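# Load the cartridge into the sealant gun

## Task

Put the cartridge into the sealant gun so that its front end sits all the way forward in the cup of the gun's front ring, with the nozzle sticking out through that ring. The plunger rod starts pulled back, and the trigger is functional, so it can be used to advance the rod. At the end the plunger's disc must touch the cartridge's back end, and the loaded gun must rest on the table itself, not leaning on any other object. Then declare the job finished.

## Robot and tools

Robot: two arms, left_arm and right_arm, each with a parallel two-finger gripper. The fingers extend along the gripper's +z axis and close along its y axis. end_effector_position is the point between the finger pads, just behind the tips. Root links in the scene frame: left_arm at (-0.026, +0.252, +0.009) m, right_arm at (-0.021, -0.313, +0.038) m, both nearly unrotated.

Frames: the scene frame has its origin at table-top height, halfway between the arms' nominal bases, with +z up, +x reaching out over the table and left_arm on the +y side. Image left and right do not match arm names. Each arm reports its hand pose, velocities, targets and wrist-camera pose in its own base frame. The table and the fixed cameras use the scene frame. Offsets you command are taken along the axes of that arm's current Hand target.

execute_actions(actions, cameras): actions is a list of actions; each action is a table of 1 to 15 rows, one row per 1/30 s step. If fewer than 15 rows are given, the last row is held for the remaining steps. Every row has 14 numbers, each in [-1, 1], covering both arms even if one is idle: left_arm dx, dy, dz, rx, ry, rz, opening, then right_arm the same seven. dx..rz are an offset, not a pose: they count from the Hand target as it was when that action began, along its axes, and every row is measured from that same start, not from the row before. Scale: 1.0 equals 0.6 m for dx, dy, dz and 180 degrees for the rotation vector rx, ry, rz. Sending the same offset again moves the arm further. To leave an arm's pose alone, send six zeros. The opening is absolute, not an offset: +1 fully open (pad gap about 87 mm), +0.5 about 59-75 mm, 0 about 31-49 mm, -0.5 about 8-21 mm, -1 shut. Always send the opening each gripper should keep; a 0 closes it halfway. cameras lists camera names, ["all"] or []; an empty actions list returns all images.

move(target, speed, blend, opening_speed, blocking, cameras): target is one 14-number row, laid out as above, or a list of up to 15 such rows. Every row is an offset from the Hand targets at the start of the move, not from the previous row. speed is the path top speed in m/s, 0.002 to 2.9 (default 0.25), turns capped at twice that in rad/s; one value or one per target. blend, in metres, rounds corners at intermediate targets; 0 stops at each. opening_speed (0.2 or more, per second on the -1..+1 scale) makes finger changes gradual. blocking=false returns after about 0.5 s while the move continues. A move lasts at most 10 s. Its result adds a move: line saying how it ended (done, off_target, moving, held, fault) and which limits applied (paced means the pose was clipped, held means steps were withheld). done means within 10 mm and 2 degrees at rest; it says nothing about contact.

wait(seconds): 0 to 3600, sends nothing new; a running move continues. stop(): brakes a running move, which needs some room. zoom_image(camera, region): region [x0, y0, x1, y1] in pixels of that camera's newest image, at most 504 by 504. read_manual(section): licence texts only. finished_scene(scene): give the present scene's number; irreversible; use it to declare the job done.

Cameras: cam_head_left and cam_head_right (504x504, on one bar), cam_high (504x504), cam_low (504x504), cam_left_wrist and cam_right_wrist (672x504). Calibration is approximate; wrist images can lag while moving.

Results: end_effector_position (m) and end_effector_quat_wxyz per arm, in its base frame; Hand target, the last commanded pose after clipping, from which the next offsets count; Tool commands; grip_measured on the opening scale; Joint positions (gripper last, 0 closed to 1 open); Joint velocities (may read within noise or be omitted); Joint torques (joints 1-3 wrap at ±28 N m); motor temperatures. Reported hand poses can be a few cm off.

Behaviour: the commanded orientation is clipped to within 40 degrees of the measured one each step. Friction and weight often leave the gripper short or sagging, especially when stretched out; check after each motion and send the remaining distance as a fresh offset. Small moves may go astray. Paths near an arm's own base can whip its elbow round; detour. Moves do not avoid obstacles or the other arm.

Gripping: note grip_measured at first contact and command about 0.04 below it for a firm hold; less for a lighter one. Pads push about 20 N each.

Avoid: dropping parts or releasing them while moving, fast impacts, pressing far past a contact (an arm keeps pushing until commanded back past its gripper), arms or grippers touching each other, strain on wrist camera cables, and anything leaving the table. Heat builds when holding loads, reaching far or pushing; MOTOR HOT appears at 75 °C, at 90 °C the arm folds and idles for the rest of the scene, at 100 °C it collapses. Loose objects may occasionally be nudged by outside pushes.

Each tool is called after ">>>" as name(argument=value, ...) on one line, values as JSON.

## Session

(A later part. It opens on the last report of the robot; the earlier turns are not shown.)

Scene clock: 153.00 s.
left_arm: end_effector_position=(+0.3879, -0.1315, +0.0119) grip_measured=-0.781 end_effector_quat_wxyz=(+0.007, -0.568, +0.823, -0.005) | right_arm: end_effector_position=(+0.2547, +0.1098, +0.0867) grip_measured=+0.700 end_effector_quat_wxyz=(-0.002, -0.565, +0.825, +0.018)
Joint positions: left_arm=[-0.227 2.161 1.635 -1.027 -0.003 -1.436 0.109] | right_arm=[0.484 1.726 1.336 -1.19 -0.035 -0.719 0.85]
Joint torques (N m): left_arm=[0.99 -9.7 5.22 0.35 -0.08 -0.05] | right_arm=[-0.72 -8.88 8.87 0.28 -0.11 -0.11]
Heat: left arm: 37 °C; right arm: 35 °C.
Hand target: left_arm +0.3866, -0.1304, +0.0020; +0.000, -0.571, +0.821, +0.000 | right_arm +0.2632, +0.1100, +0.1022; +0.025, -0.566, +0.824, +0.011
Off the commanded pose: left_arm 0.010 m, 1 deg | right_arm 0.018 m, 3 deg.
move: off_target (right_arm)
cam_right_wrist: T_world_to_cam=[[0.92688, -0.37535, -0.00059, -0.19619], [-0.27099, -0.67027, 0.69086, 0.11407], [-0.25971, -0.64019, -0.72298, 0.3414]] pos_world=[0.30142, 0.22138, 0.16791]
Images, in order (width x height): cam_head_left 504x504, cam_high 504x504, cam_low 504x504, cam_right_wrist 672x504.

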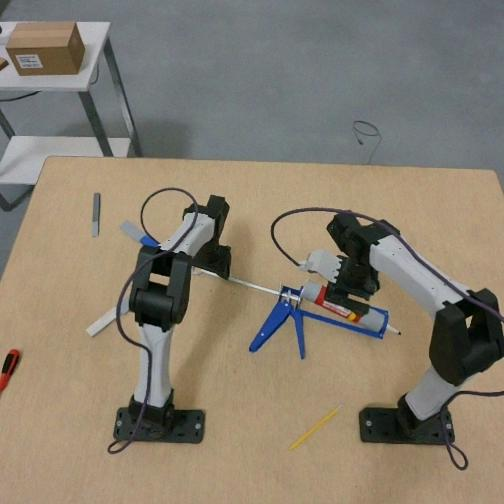

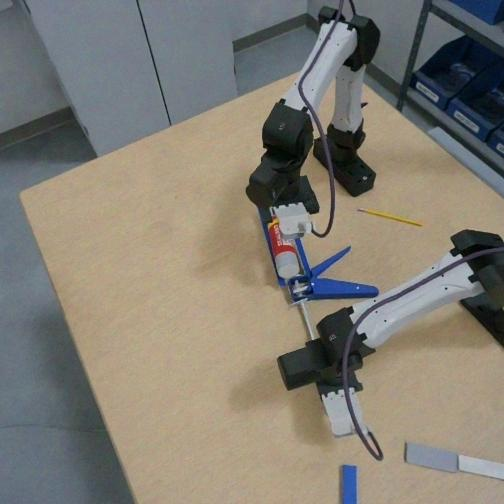

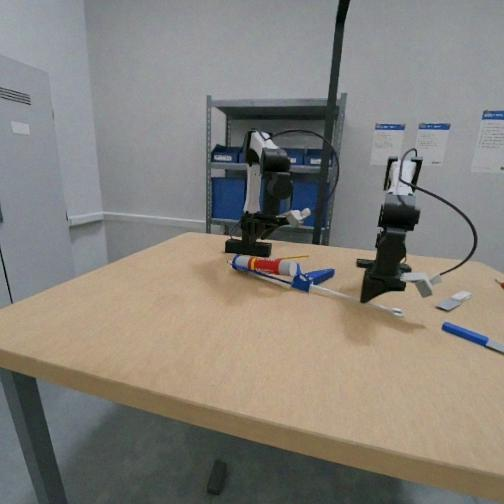

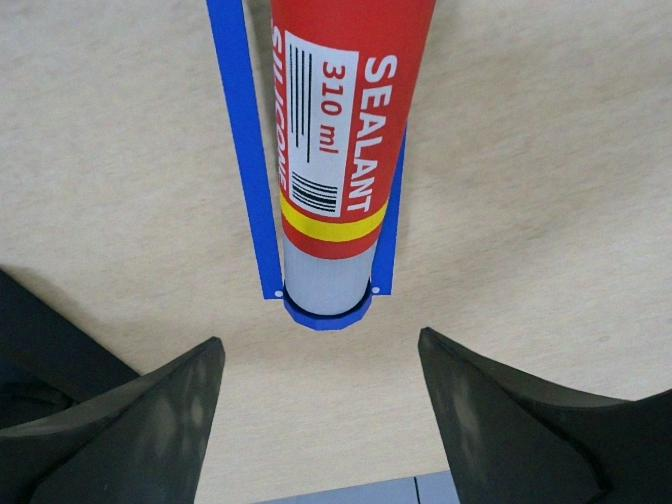

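>>> zoom_image(camera="cam_head_left", region=[270, 260, 410, 360])

>>> zoom_image(camera="cam_low", region=[270, 250, 320, 295])

Scaled by 3.600 from the camera's image (finer frame: 720x720).

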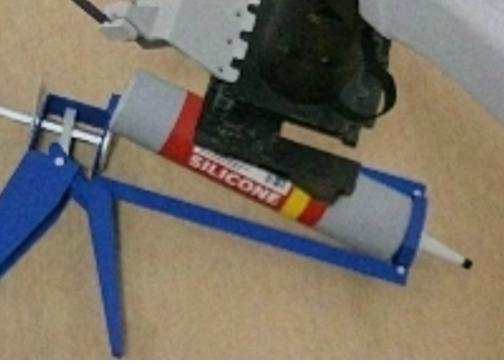

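Scaled by 10.080 from the camera's image (finer frame: 720x720).

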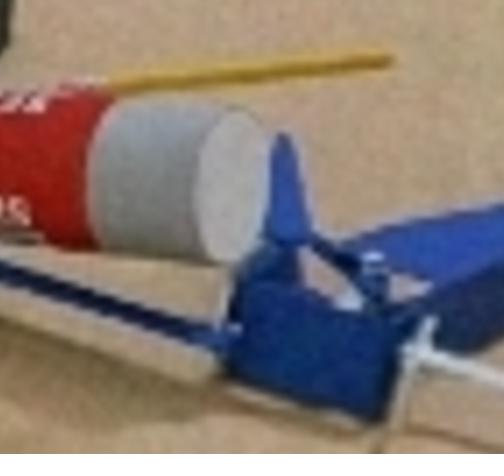

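>>> move(target=[[0,0,0,0,0,0,-0.95,-0.1237,-0.0108,0.013,0,0.01,0.011,0.7]], speed=0.12, cameras=["cam_head_left","cam_low","cam_high","cam_right_wrist"])

>>> zoom_image(camera="cam_head_left", region=[270, 240, 410, 360])

Scene clock: 157.60 s.
left_arm: end_effector_position=(+0.3879, -0.1315, +0.0119) grip_measured=-0.781 end_effector_quat_wxyz=(+0.007, -0.568, +0.823, -0.005) | right_arm: end_effector_position=(+0.2912, +0.1741, +0.0962) grip_measured=+0.700 end_effector_quat_wxyz=(+0.008, -0.554, +0.833, +0.010)
Joint positions: left_arm=[-0.227 2.161 1.635 -1.027 -0.003 -1.436 0.109] | right_arm=[0.596 1.95 1.662 -1.267 -0.02 -0.578 0.85]
Joint torques (N m): left_arm=[0.99 -9.69 5.22 0.34 -0.06 -0.05] | right_arm=[0.53 -6.5 8.98 0.35 -0.04 0.11]
Heat: left arm: 37 °C; right arm: 35 °C.
Hand target: left_arm +0.3866, -0.1304, +0.0020; +0.000, -0.571, +0.821, +0.000 | right_arm +0.2961, +0.1773, +0.0984; +0.012, -0.552, +0.834, +0.003
Off the commanded pose: left_arm 0.010 m, 1 deg | right_arm 0.006 m, 1 deg.
move: done
cam_right_wrist: T_world_to_cam=[[0.91534, -0.40198, 0.02391, -0.20023], [-0.30787, -0.66032, 0.68498, 0.17005], [-0.25956, -0.63435, -0.72817, 0.3983]] pos_world=[0.33901, 0.28446, 0.17834]
Images, in order (width x height): cam_head_left 504x504, cam_high 504x504, cam_low 504x504, cam_right_wrist 672x504.

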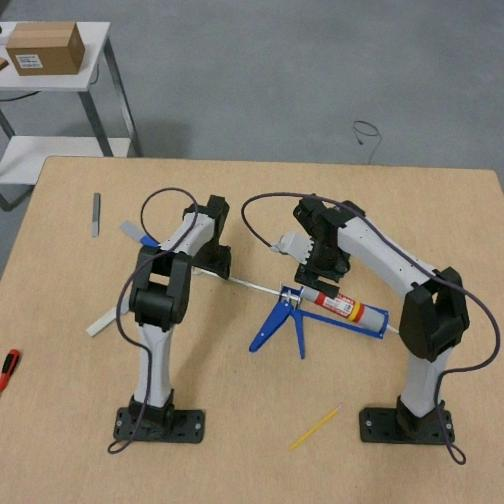

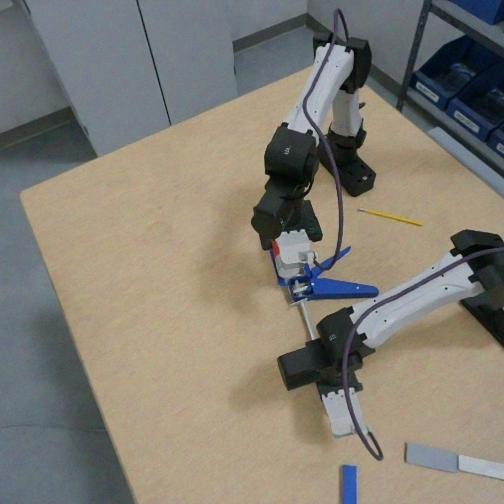

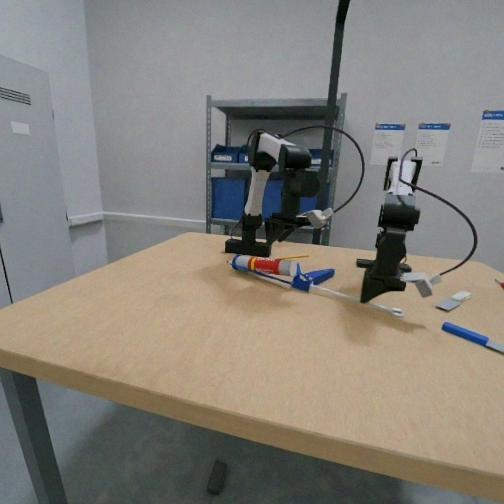

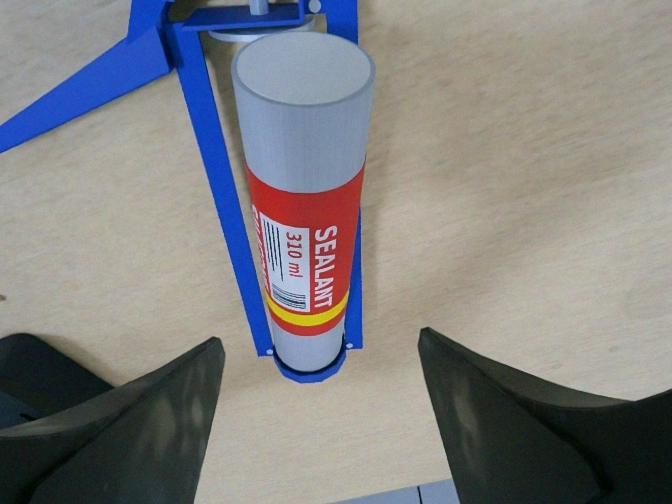

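Scaled by 3.600 from the camera's image (finer frame: 720x720).

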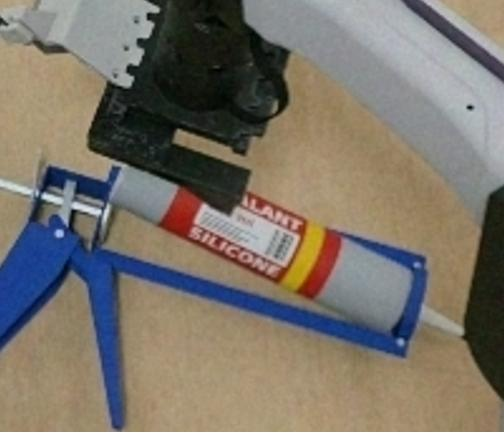

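>>> move(target=[[0,0,0,0,0,0,-0.95,0,0.009,0.125,0,0,0,0.7]], speed=0.12, cameras=["cam_head_left","cam_low","cam_high","cam_right_wrist"])

>>> zoom_image(camera="cam_low", region=[220, 238, 330, 308])

Scene clock: 159.83 s.
left_arm: end_effector_position=(+0.3879, -0.1315, +0.0119) grip_measured=-0.781 end_effector_quat_wxyz=(+0.007, -0.568, +0.823, -0.005) | right_arm: end_effector_position=(+0.2927, +0.1808, +0.0301) grip_measured=+0.700 end_effector_quat_wxyz=(+0.016, -0.553, +0.833, +0.010)
Joint positions: left_arm=[-0.227 2.161 1.635 -1.027 -0.003 -1.436 0.109] | right_arm=[0.608 1.998 1.464 -1.006 -0.019 -0.564 0.85]
Joint torques (N m): left_arm=[0.96 -9.69 5.18 0.34 -0.05 -0.06] | right_arm=[0.51 -6.75 5.33 0.61 -0.04 0.11]
Heat: left arm: 38 °C; right arm: 35 °C.
Hand target: left_arm +0.3866, -0.1304, +0.0020; +0.000, -0.571, +0.821, +0.000 | right_arm +0.2923, +0.1807, +0.0234; +0.011, -0.552, +0.834, +0.003
Off the commanded pose: left_arm 0.010 m, 1 deg | right_arm 0.007 m, 1 deg.
move: done
cam_right_wrist: T_world_to_cam=[[0.91447, -0.40334, 0.03254, -0.19717], [-0.31767, -0.66576, 0.67516, 0.2244], [-0.25066, -0.62775, -0.73695, 0.35127]] pos_world=[0.33964, 0.29038, 0.11378]
Images, in order (width x height): cam_head_left 504x504, cam_high 504x504, cam_low 504x504, cam_right_wrist 672x504.

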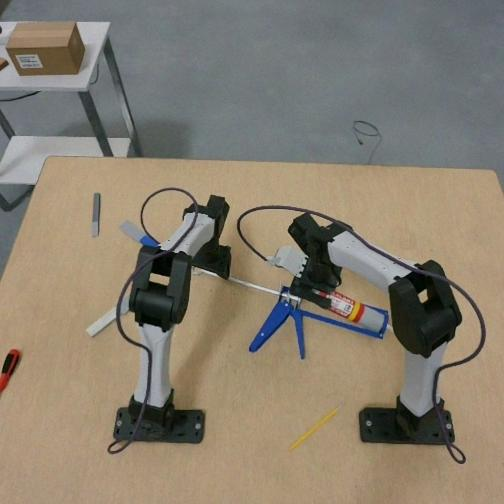

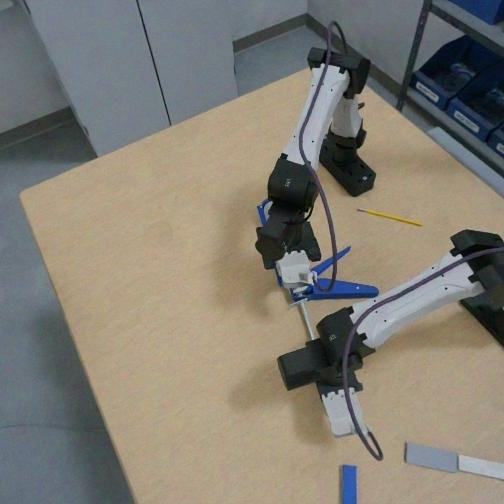

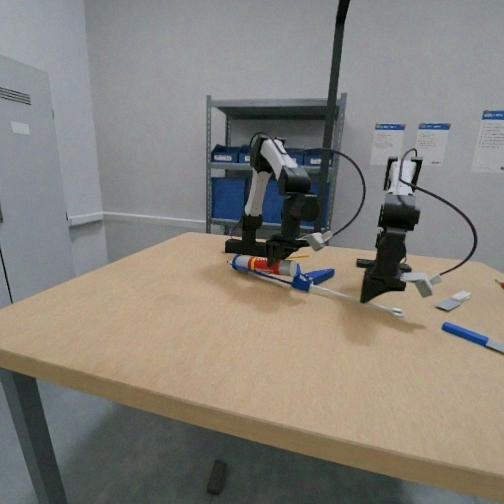

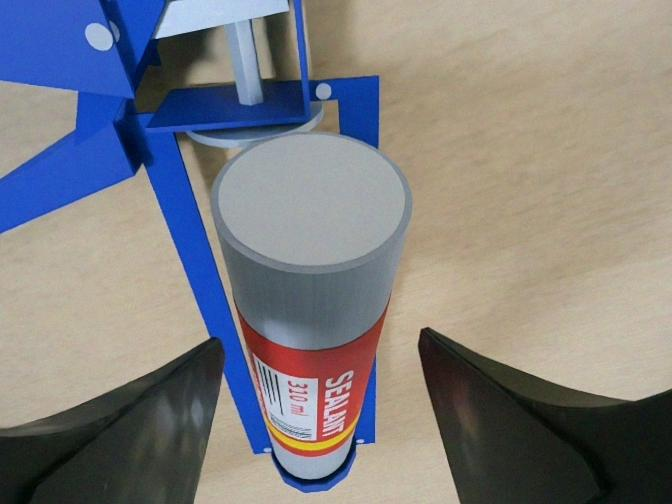

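Scaled by 4.582 from the camera's image (finer frame: 720x720).

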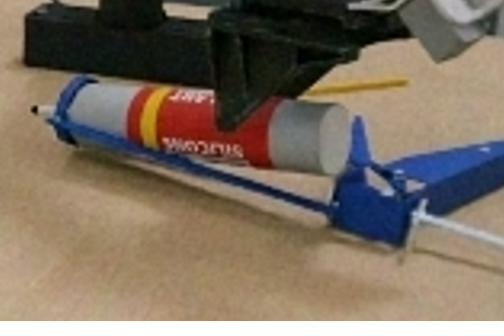

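>>> move(target=[[0,0,0,0,0,0,-0.95,0,0,0.022,0,0,0,0.7],[0,0,0,0,0,0,-0.95,0,0,0.022,0,0,0,0.0]], speed=0.08, opening_speed=0.6, cameras=["cam_low","cam_right_wrist"])

>>> zoom_image(camera="cam_low", region=[220, 238, 330, 308])

Scene clock: 162.80 s.
left_arm: end_effector_position=(+0.3879, -0.1315, +0.0119) grip_measured=-0.781 end_effector_quat_wxyz=(+0.007, -0.568, +0.823, -0.005) | right_arm: end_effector_position=(+0.2928, +0.1808, +0.0164) grip_measured=+0.320 end_effector_quat_wxyz=(+0.015, -0.551, +0.834, +0.009)
Joint positions: left_arm=[-0.227 2.161 1.635 -1.027 -0.003 -1.436 0.109] | right_arm=[0.608 2.016 1.434 -0.959 -0.018 -0.559 0.66]
Joint torques (N m): left_arm=[0.98 -9.8 5.2 0.35 -0.05 -0.05] | right_arm=[0.53 -6.84 5.35 0.61 -0.05 0.06]
Heat: left arm: 38 °C; right arm: 35 °C.
Hand target: left_arm +0.3866, -0.1304, +0.0020; +0.000, -0.571, +0.821, +0.000 | right_arm +0.2926, +0.1809, +0.0103; +0.011, -0.552, +0.834, +0.003
Off the commanded pose: left_arm 0.010 m, 1 deg | right_arm 0.006 m, 1 deg.
move: done
cam_right_wrist: T_world_to_cam=[[0.91263, -0.40749, 0.0326, -0.19556], [-0.32025, -0.6631, 0.67656, 0.2339], [-0.25408, -0.62789, -0.73566, 0.34222]] pos_world=[0.34033, 0.29029, 0.09989]

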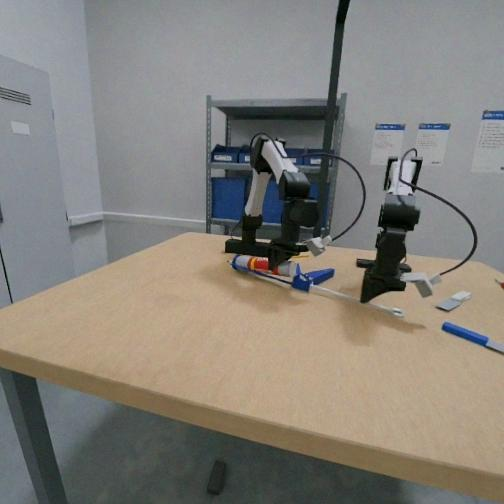

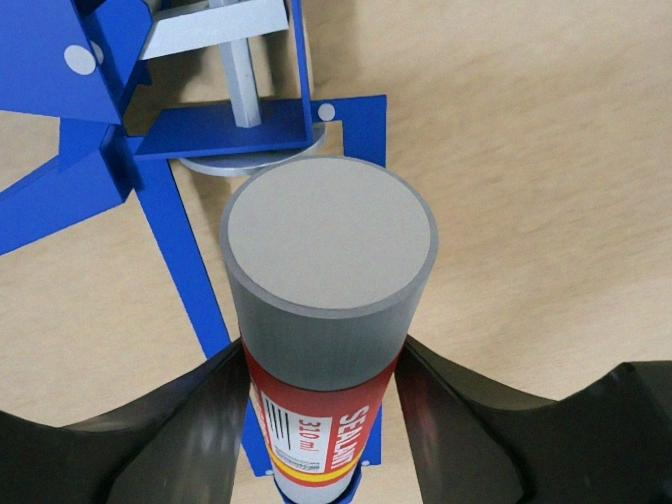

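Scaled by 4.582 from the camera's image (finer frame: 720x720).

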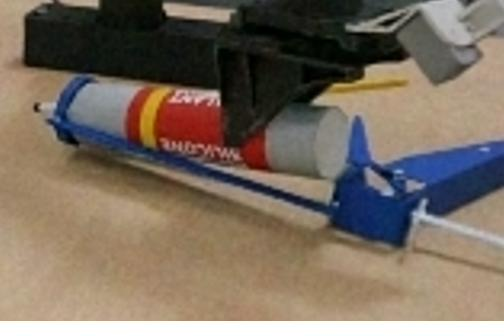

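>>> move(target=[[0,0,0,0,0,0,-0.95,0.006,0.0163,0,0,0,-0.0194,0.0]], speed=0.05, cameras=["cam_low","cam_right_wrist"])

>>> zoom_image(camera="cam_low", region=[220, 238, 330, 308])

Scene clock: 164.70 s.
left_arm: end_effector_position=(+0.3867, -0.1312, +0.0119) grip_measured=-0.781 end_effector_quat_wxyz=(+0.005, -0.568, +0.823, -0.003) | right_arm: end_effector_position=(+0.2911, +0.1809, +0.0142) grip_measured=+0.321 end_effector_quat_wxyz=(+0.020, -0.558, +0.829, -0.004)
Joint positions: left_arm=[-0.227 2.161 1.635 -1.032 -0.003 -1.436 0.109] | right_arm=[0.625 2.004 1.406 -0.933 0.01 -0.559 0.66]
Joint torques (N m): left_arm=[0.98 -9.73 5.2 0.39 -0.05 -0.06] | right_arm=[1.02 -8.61 3.44 0.53 -0.28 -0.37]
Heat: left arm: 38 °C; right arm: 35 °C.
Hand target: left_arm +0.3865, -0.1304, +0.0020; +0.000, -0.571, +0.821, +0.000 | right_arm +0.2821, +0.1814, +0.0100; +0.011, -0.577, +0.817, +0.003
Off the commanded pose: left_arm 0.010 m, 1 deg | right_arm 0.010 m, 3 deg.
move: off_target (right_arm)
cam_right_wrist: T_world_to_cam=[[0.91797, -0.39192, 0.06116, -0.1986], [-0.32583, -0.65709, 0.67975, 0.23546], [-0.22622, -0.64392, -0.73089, 0.33502]] pos_world=[0.33481, 0.29261, 0.09695]

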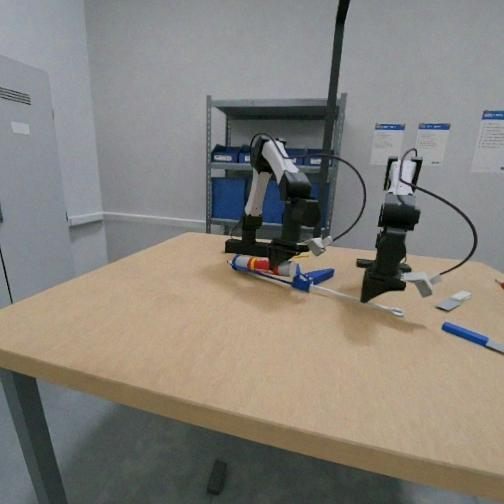

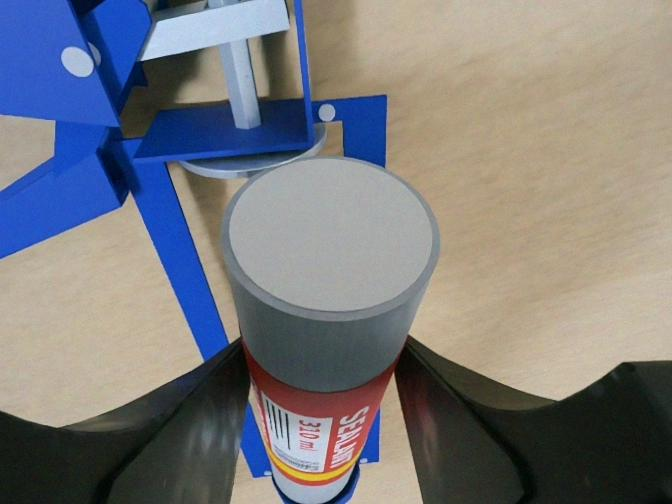

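Scaled by 4.582 from the camera's image (finer frame: 720x720).

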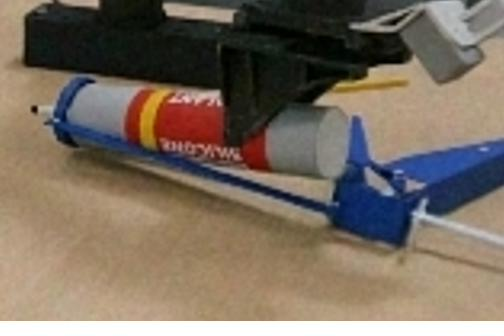

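>>> move(target=[[0,0,0,0,0,0,-0.95,0,0,-0.03,0,-0.01,0,0.0]], speed=0.05, cameras=["cam_low","cam_right_wrist"])

>>> zoom_image(camera="cam_low", region=[220, 238, 330, 308])

Scene clock: 166.23 s.
left_arm: end_effector_position=(+0.3879, -0.1315, +0.0119) grip_measured=-0.781 end_effector_quat_wxyz=(+0.007, -0.568, +0.823, -0.005) | right_arm: end_effector_position=(+0.2839, +0.1782, +0.0136) grip_measured=+0.321 end_effector_quat_wxyz=(+0.011, -0.573, +0.820, +0.005)
Joint positions: left_arm=[-0.227 2.161 1.635 -1.027 -0.003 -1.436 0.109] | right_arm=[0.625 1.993 1.387 -0.943 -0.009 -0.594 0.66]
Joint torques (N m): left_arm=[0.99 -9.78 5.2 0.34 -0.07 -0.06] | right_arm=[0.32 -11.7 5.78 0.26 -0.3 -0.06]
Heat: left arm: 38 °C; right arm: 35 °C.
Hand target: left_arm +0.3866, -0.1304, +0.0020; +0.000, -0.571, +0.821, +0.000 | right_arm +0.2818, +0.1811, +0.0280; +0.024, -0.577, +0.816, +0.011
Off the commanded pose: left_arm 0.010 m, 1 deg | right_arm 0.015 m, 2 deg.
move: off_target (right_arm)
cam_right_wrist: T_world_to_cam=[[0.93261, -0.35907, 0.03616, -0.20271], [-0.28457, -0.67007, 0.68559, 0.22221], [-0.22195, -0.64968, -0.72709, 0.33095]] pos_world=[0.32574, 0.29112, 0.09562]

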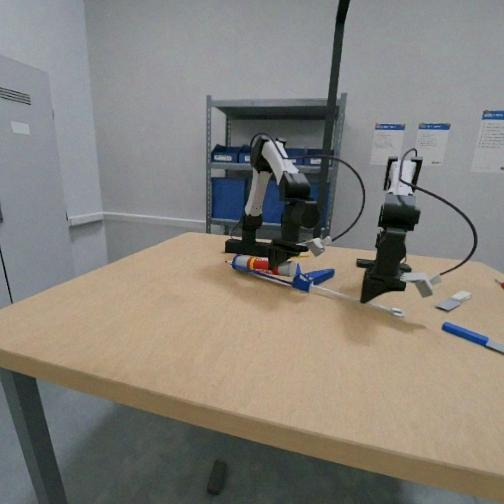

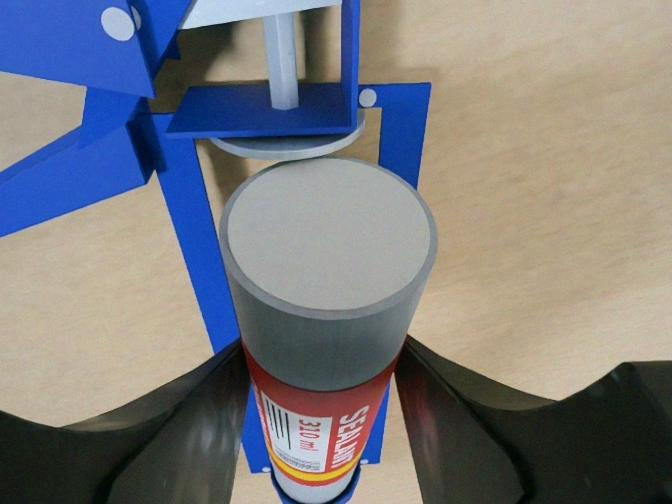

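Scaled by 4.582 from the camera's image (finer frame: 720x720).

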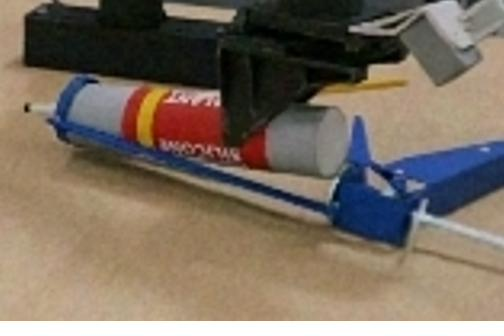

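>>> move(target=[[0,0,0,0,0,0,-0.95,0.003,0.0133,0,0,0,-0.011,0.0]], speed=0.05, cameras=["cam_low","cam_right_wrist","cam_high"])

>>> zoom_image(camera="cam_low", region=[220, 238, 330, 308])

>>> zoom_image(camera="cam_high", region=[240, 180, 400, 330])

Scene clock: 167.63 s.
left_arm: end_effector_position=(+0.3891, -0.1318, +0.0119) grip_measured=-0.781 end_effector_quat_wxyz=(+0.009, -0.568, +0.823, -0.007) | right_arm: end_effector_position=(+0.2764, +0.1792, +0.0112) grip_measured=+0.321 end_effector_quat_wxyz=(+0.007, -0.589, +0.808, +0.006)
Joint positions: left_arm=[-0.227 2.161 1.635 -1.022 -0.003 -1.436 0.109] | right_arm=[0.643 1.979 1.356 -0.932 -0.011 -0.618 0.66]
Joint torques (N m): left_arm=[0.96 -9.61 5.2 0.31 -0.06 -0.05] | right_arm=[0.44 -12.46 5.41 0.23 -0.27 0.02]
Heat: left arm: 38 °C; right arm: 36 °C.
Hand target: left_arm +0.3865, -0.1304, +0.0020; +0.000, -0.571, +0.821, +0.000 | right_arm +0.2737, +0.1821, +0.0278; +0.024, -0.591, +0.806, +0.011
Off the commanded pose: left_arm 0.010 m, 1 deg | right_arm 0.017 m, 2 deg.
move: off_target (right_arm)
cam_right_wrist: T_world_to_cam=[[0.94672, -0.32051, 0.03167, -0.20603], [-0.25308, -0.67949, 0.68866, 0.21538], [-0.1992, -0.65998, -0.7244, 0.32363]] pos_world=[0.31402, 0.2939, 0.09264]
Images, in order (width x height): cam_high 504x504, cam_low 504x504, cam_right_wrist 672x504.

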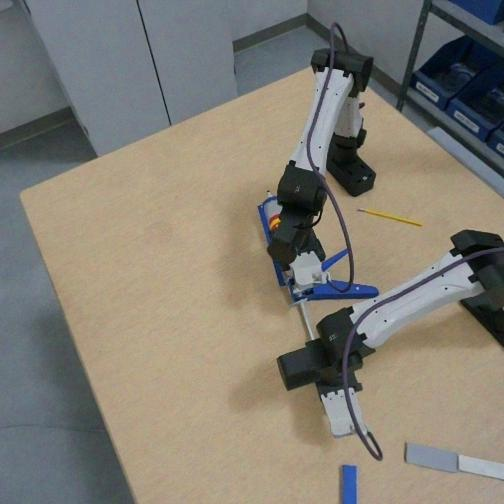

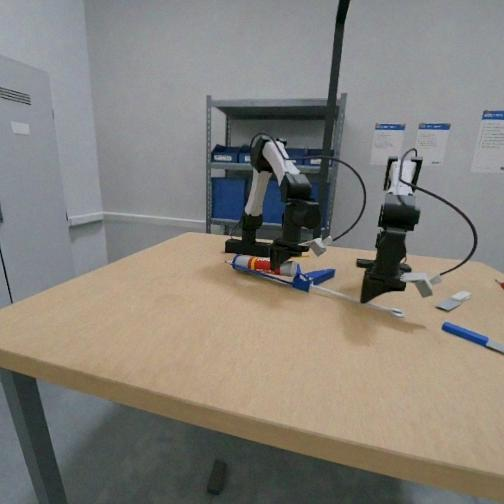

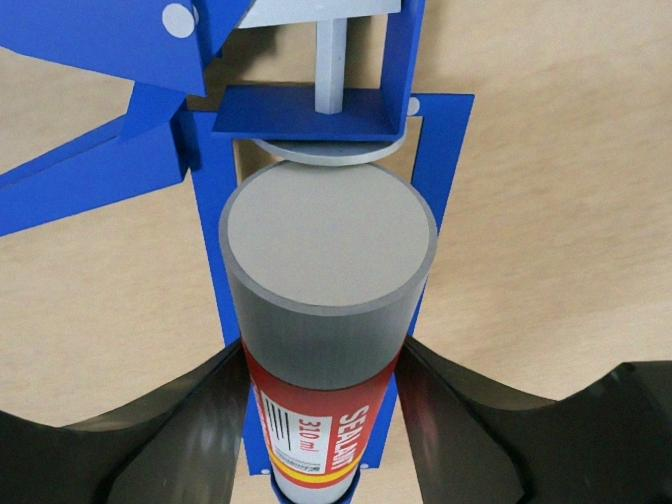

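Scaled by 4.582 from the camera's image (finer frame: 720x720).

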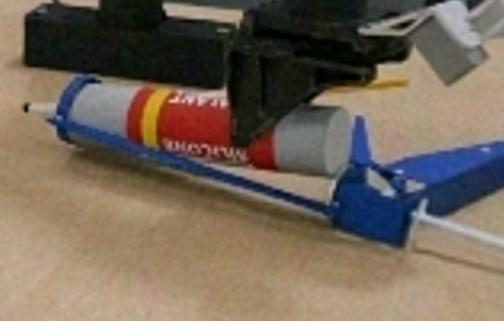

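Scaled by 3.150 from the camera's image (finer frame: 720x720).

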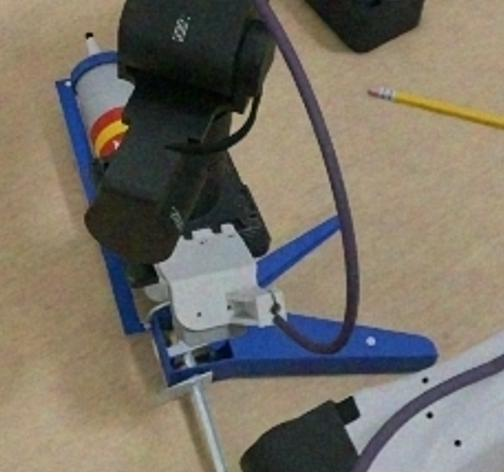

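>>> move(target=[[0,0,0,0,0,0,-0.95,0.013,0,0.01,0,0,0,0.0],[0,0,0,0,0,0,-0.95,0.013,0,0.058,0,0,0,0.0]], speed=0.05, cameras=["cam_low","cam_right_wrist","cam_high"])

>>> zoom_image(camera="cam_low", region=[220, 238, 330, 308])

Scene clock: 169.93 s.
left_arm: end_effector_position=(+0.3893, -0.1318, +0.0119) grip_measured=-0.781 end_effector_quat_wxyz=(+0.009, -0.568, +0.823, -0.007) | right_arm: end_effector_position=(+0.2759, +0.1812, -0.0056) grip_measured=+0.318 end_effector_quat_wxyz=(+0.032, -0.593, +0.804, +0.012)
Joint positions: left_arm=[-0.227 2.161 1.635 -1.022 -0.003 -1.436 0.109] | right_arm=[0.643 1.963 1.266 -0.81 -0.024 -0.628 0.659]
Joint torques (N m): left_arm=[0.99 -9.68 5.26 0.32 -0.06 -0.06] | right_arm=[-0.43 -7.92 4.48 0.45 -0.16 0.02]
Heat: left arm: 38 °C; right arm: 36 °C.
Hand target: left_arm +0.3866, -0.1304, +0.0020; +0.000, -0.571, +0.821, +0.000 | right_arm +0.2723, +0.1763, -0.0074; +0.024, -0.591, +0.806, +0.011
Off the commanded pose: left_arm 0.010 m, 1 deg | right_arm 0.006 m, 1 deg.
move: done
cam_right_wrist: T_world_to_cam=[[0.94859, -0.31265, 0.04928, -0.20627], [-0.26736, -0.70818, 0.65345, 0.2372], [-0.1694, -0.63303, -0.75536, 0.29946]] pos_world=[0.30981, 0.29306, 0.08136]
Images, in order (width x height): cam_high 504x504, cam_low 504x504, cam_right_wrist 672x504.

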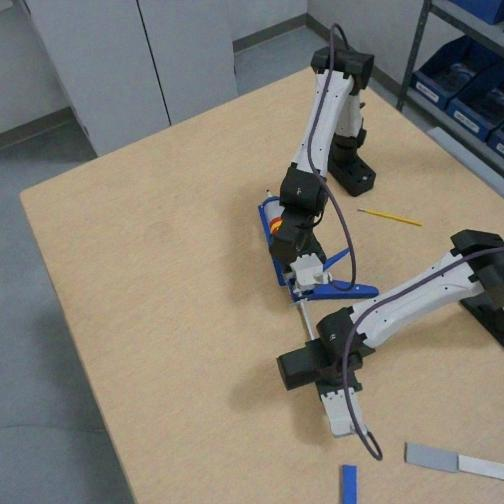

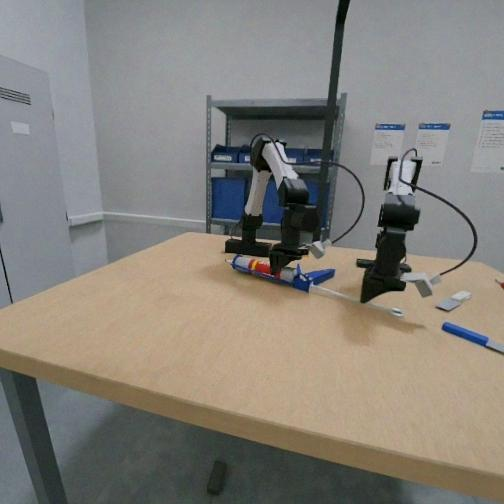

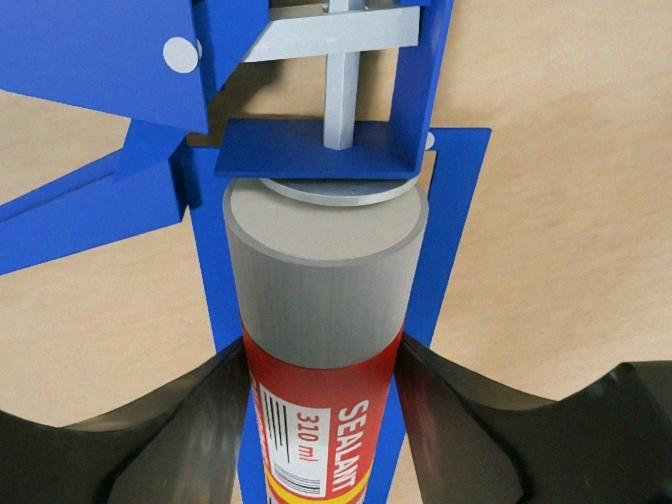

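Scaled by 4.582 from the camera's image (finer frame: 720x720).

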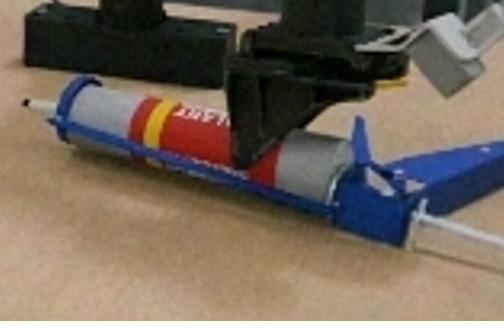

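>>> move(target=[[0,0,0,0,0,0,-0.95,0,0,0.012,0,0,0,0.0],[0,0,0,0,0,0,-0.95,0,0,0.012,0,0,0,0.41]], speed=0.05, opening_speed=0.3, cameras=["cam_low","cam_right_wrist"])

>>> zoom_image(camera="cam_low", region=[220, 238, 330, 308])

Scene clock: 172.57 s.
left_arm: end_effector_position=(+0.3891, -0.1321, +0.0120) grip_measured=-0.781 end_effector_quat_wxyz=(+0.008, -0.568, +0.823, -0.008) | right_arm: end_effector_position=(+0.2770, +0.1817, -0.0065) grip_measured=+0.409 end_effector_quat_wxyz=(+0.035, -0.593, +0.804, +0.011)
Joint positions: left_arm=[-0.227 2.161 1.635 -1.022 -0.002 -1.435 0.109] | right_arm=[0.643 1.963 1.262 -0.8 -0.022 -0.628 0.705]
Joint torques (N m): left_arm=[1.02 -9.72 5.2 0.31 -0.08 -0.07] | right_arm=[-0.4 -6.74 3.7 0.67 -0.17 0.02]
Heat: left arm: 38 °C; right arm: 36 °C.
Hand target: left_arm +0.3866, -0.1304, +0.0020; +0.000, -0.571, +0.821, +0.000 | right_arm +0.2725, +0.1766, -0.0145; +0.024, -0.591, +0.806, +0.011
Off the commanded pose: left_arm 0.010 m, 1 deg | right_arm 0.011 m, 1 deg.
move: off_target (right_arm)
cam_right_wrist: T_world_to_cam=[[0.94826, -0.31287, 0.05405, -0.20689], [-0.27123, -0.70975, 0.65015, 0.23963], [-0.16505, -0.63116, -0.75788, 0.29774]] pos_world=[0.31033, 0.29327, 0.08104]

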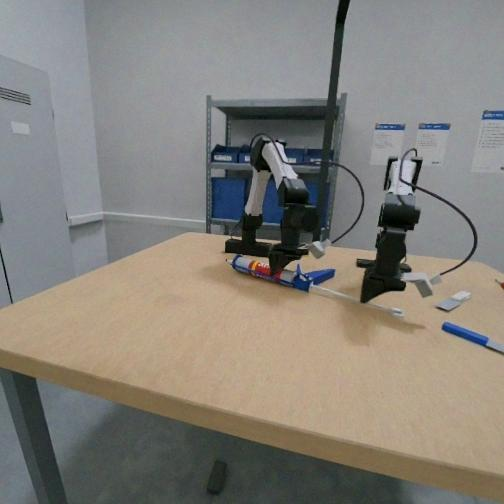

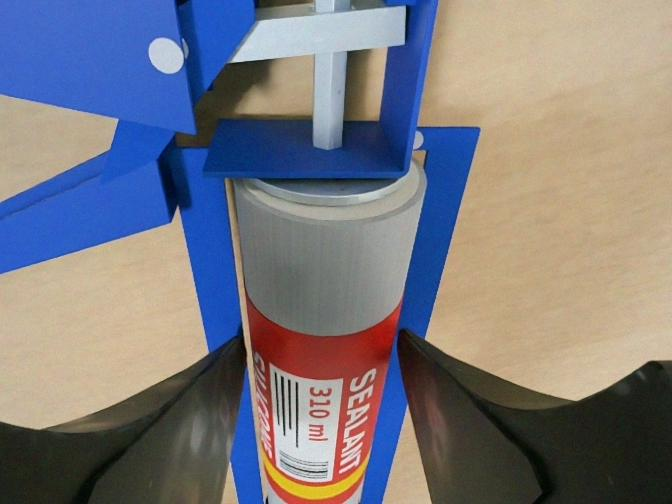

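Scaled by 4.582 from the camera's image (finer frame: 720x720).

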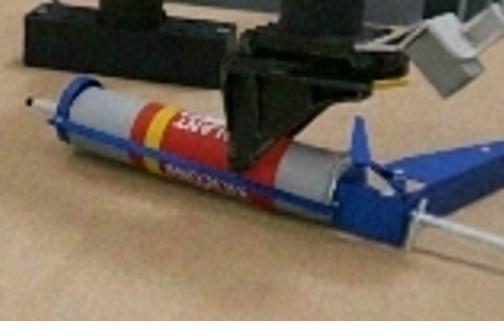

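>>> move(target=[[0,0,0,0,0,0,-0.95,0,0,-0.03,0,0,0,0.42],[0,0,0,0,0,0,-0.95,0,0,-0.08,0,0,0,0.45],[0,0,0,0,0,0,-0.95,0,0,-0.25,0,0,0,0.6]], speed=0.08, cameras=["all"])

>>> zoom_image(camera="cam_low", region=[220, 238, 330, 308])

Scene clock: 178.20 s.
left_arm: end_effector_position=(+0.3891, -0.1321, +0.0120) grip_measured=-0.781 end_effector_quat_wxyz=(+0.008, -0.568, +0.823, -0.008) | right_arm: end_effector_position=(+0.2626, +0.1681, +0.1182) grip_measured=+0.599 end_effector_quat_wxyz=(-0.004, -0.591, +0.807, +0.011)
Joint positions: left_arm=[-0.227 2.161 1.635 -1.022 -0.002 -1.435 0.109] | right_arm=[0.636 1.858 1.622 -1.344 -0.022 -0.628 0.8]
Joint torques (N m): left_arm=[0.94 -9.69 5.2 0.3 -0.08 -0.07] | right_arm=[-0.64 -10.07 8.91 0.29 -0.17 -0.09]
Heat: left arm: 38 °C; right arm: 37 °C.
Hand target: left_arm +0.3865, -0.1304, +0.0020; +0.000, -0.571, +0.821, +0.000 | right_arm +0.2685, +0.1696, +0.1352; +0.024, -0.591, +0.806, +0.011
Off the commanded pose: left_arm 0.010 m, 1 deg | right_arm 0.018 m, 3 deg.
move: off_target (right_arm); target 2's new opening was sent with right_arm's hand 0.022 m and 4 deg from that target; target 3's new opening was sent with right_arm's hand 0.018 m and 3 deg from that target
cam_left_wrist: T_world_to_cam=[[0.92122, -0.388, 0.02834, -0.40808], [-0.25027, -0.53529, 0.80674, 0.0297], [-0.29785, -0.75028, -0.59022, 0.1675]] pos_world=[0.43325, -0.01676, 0.08647]
cam_right_wrist: T_world_to_cam=[[0.94819, -0.31757, 0.00952, -0.1981], [-0.23358, -0.67648, 0.69844, 0.12398], [-0.21536, -0.66448, -0.7156, 0.39509]] pos_world=[0.30188, 0.28348, 0.19802]

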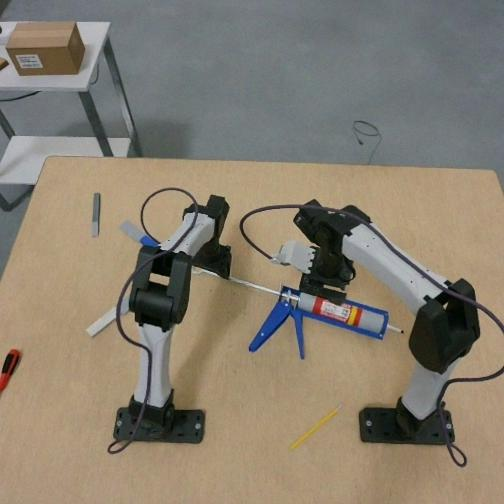

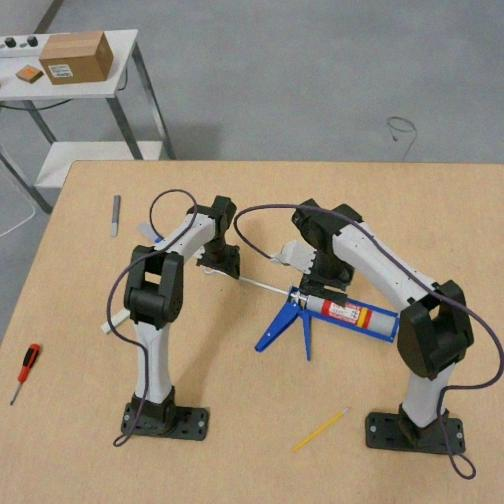

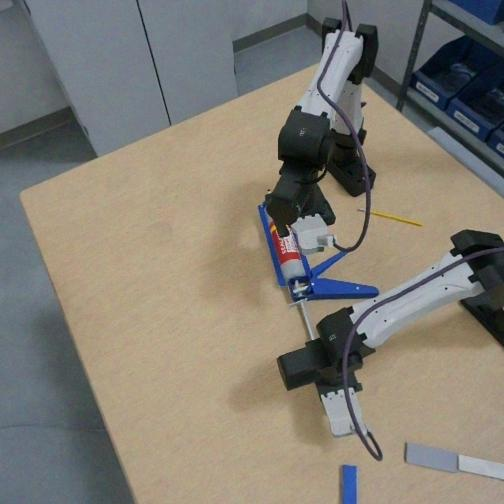

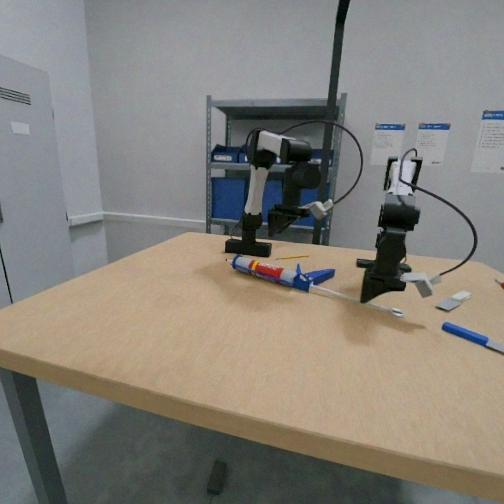

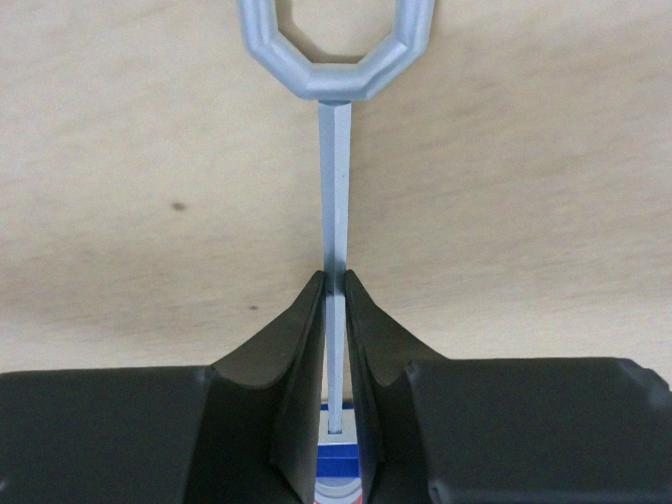

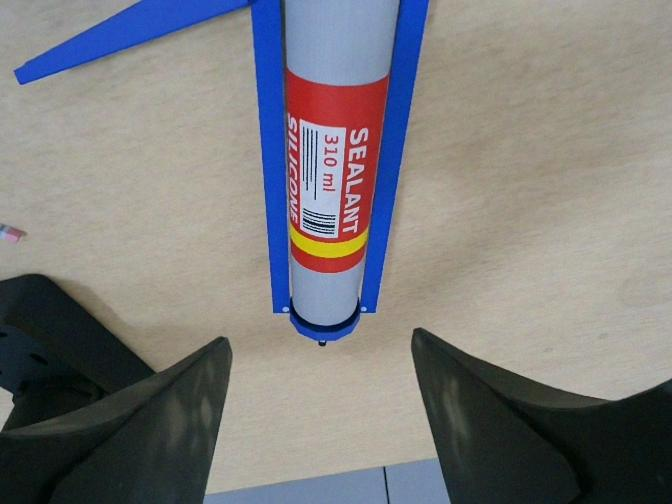

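Scaled by 4.582 from the camera's image (finer frame: 720x720).

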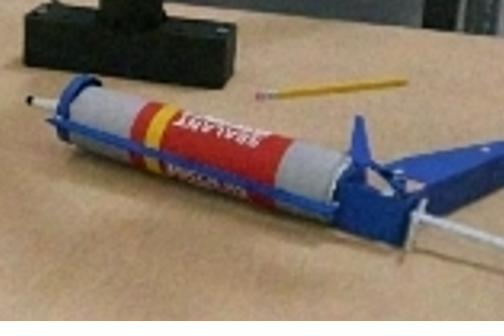

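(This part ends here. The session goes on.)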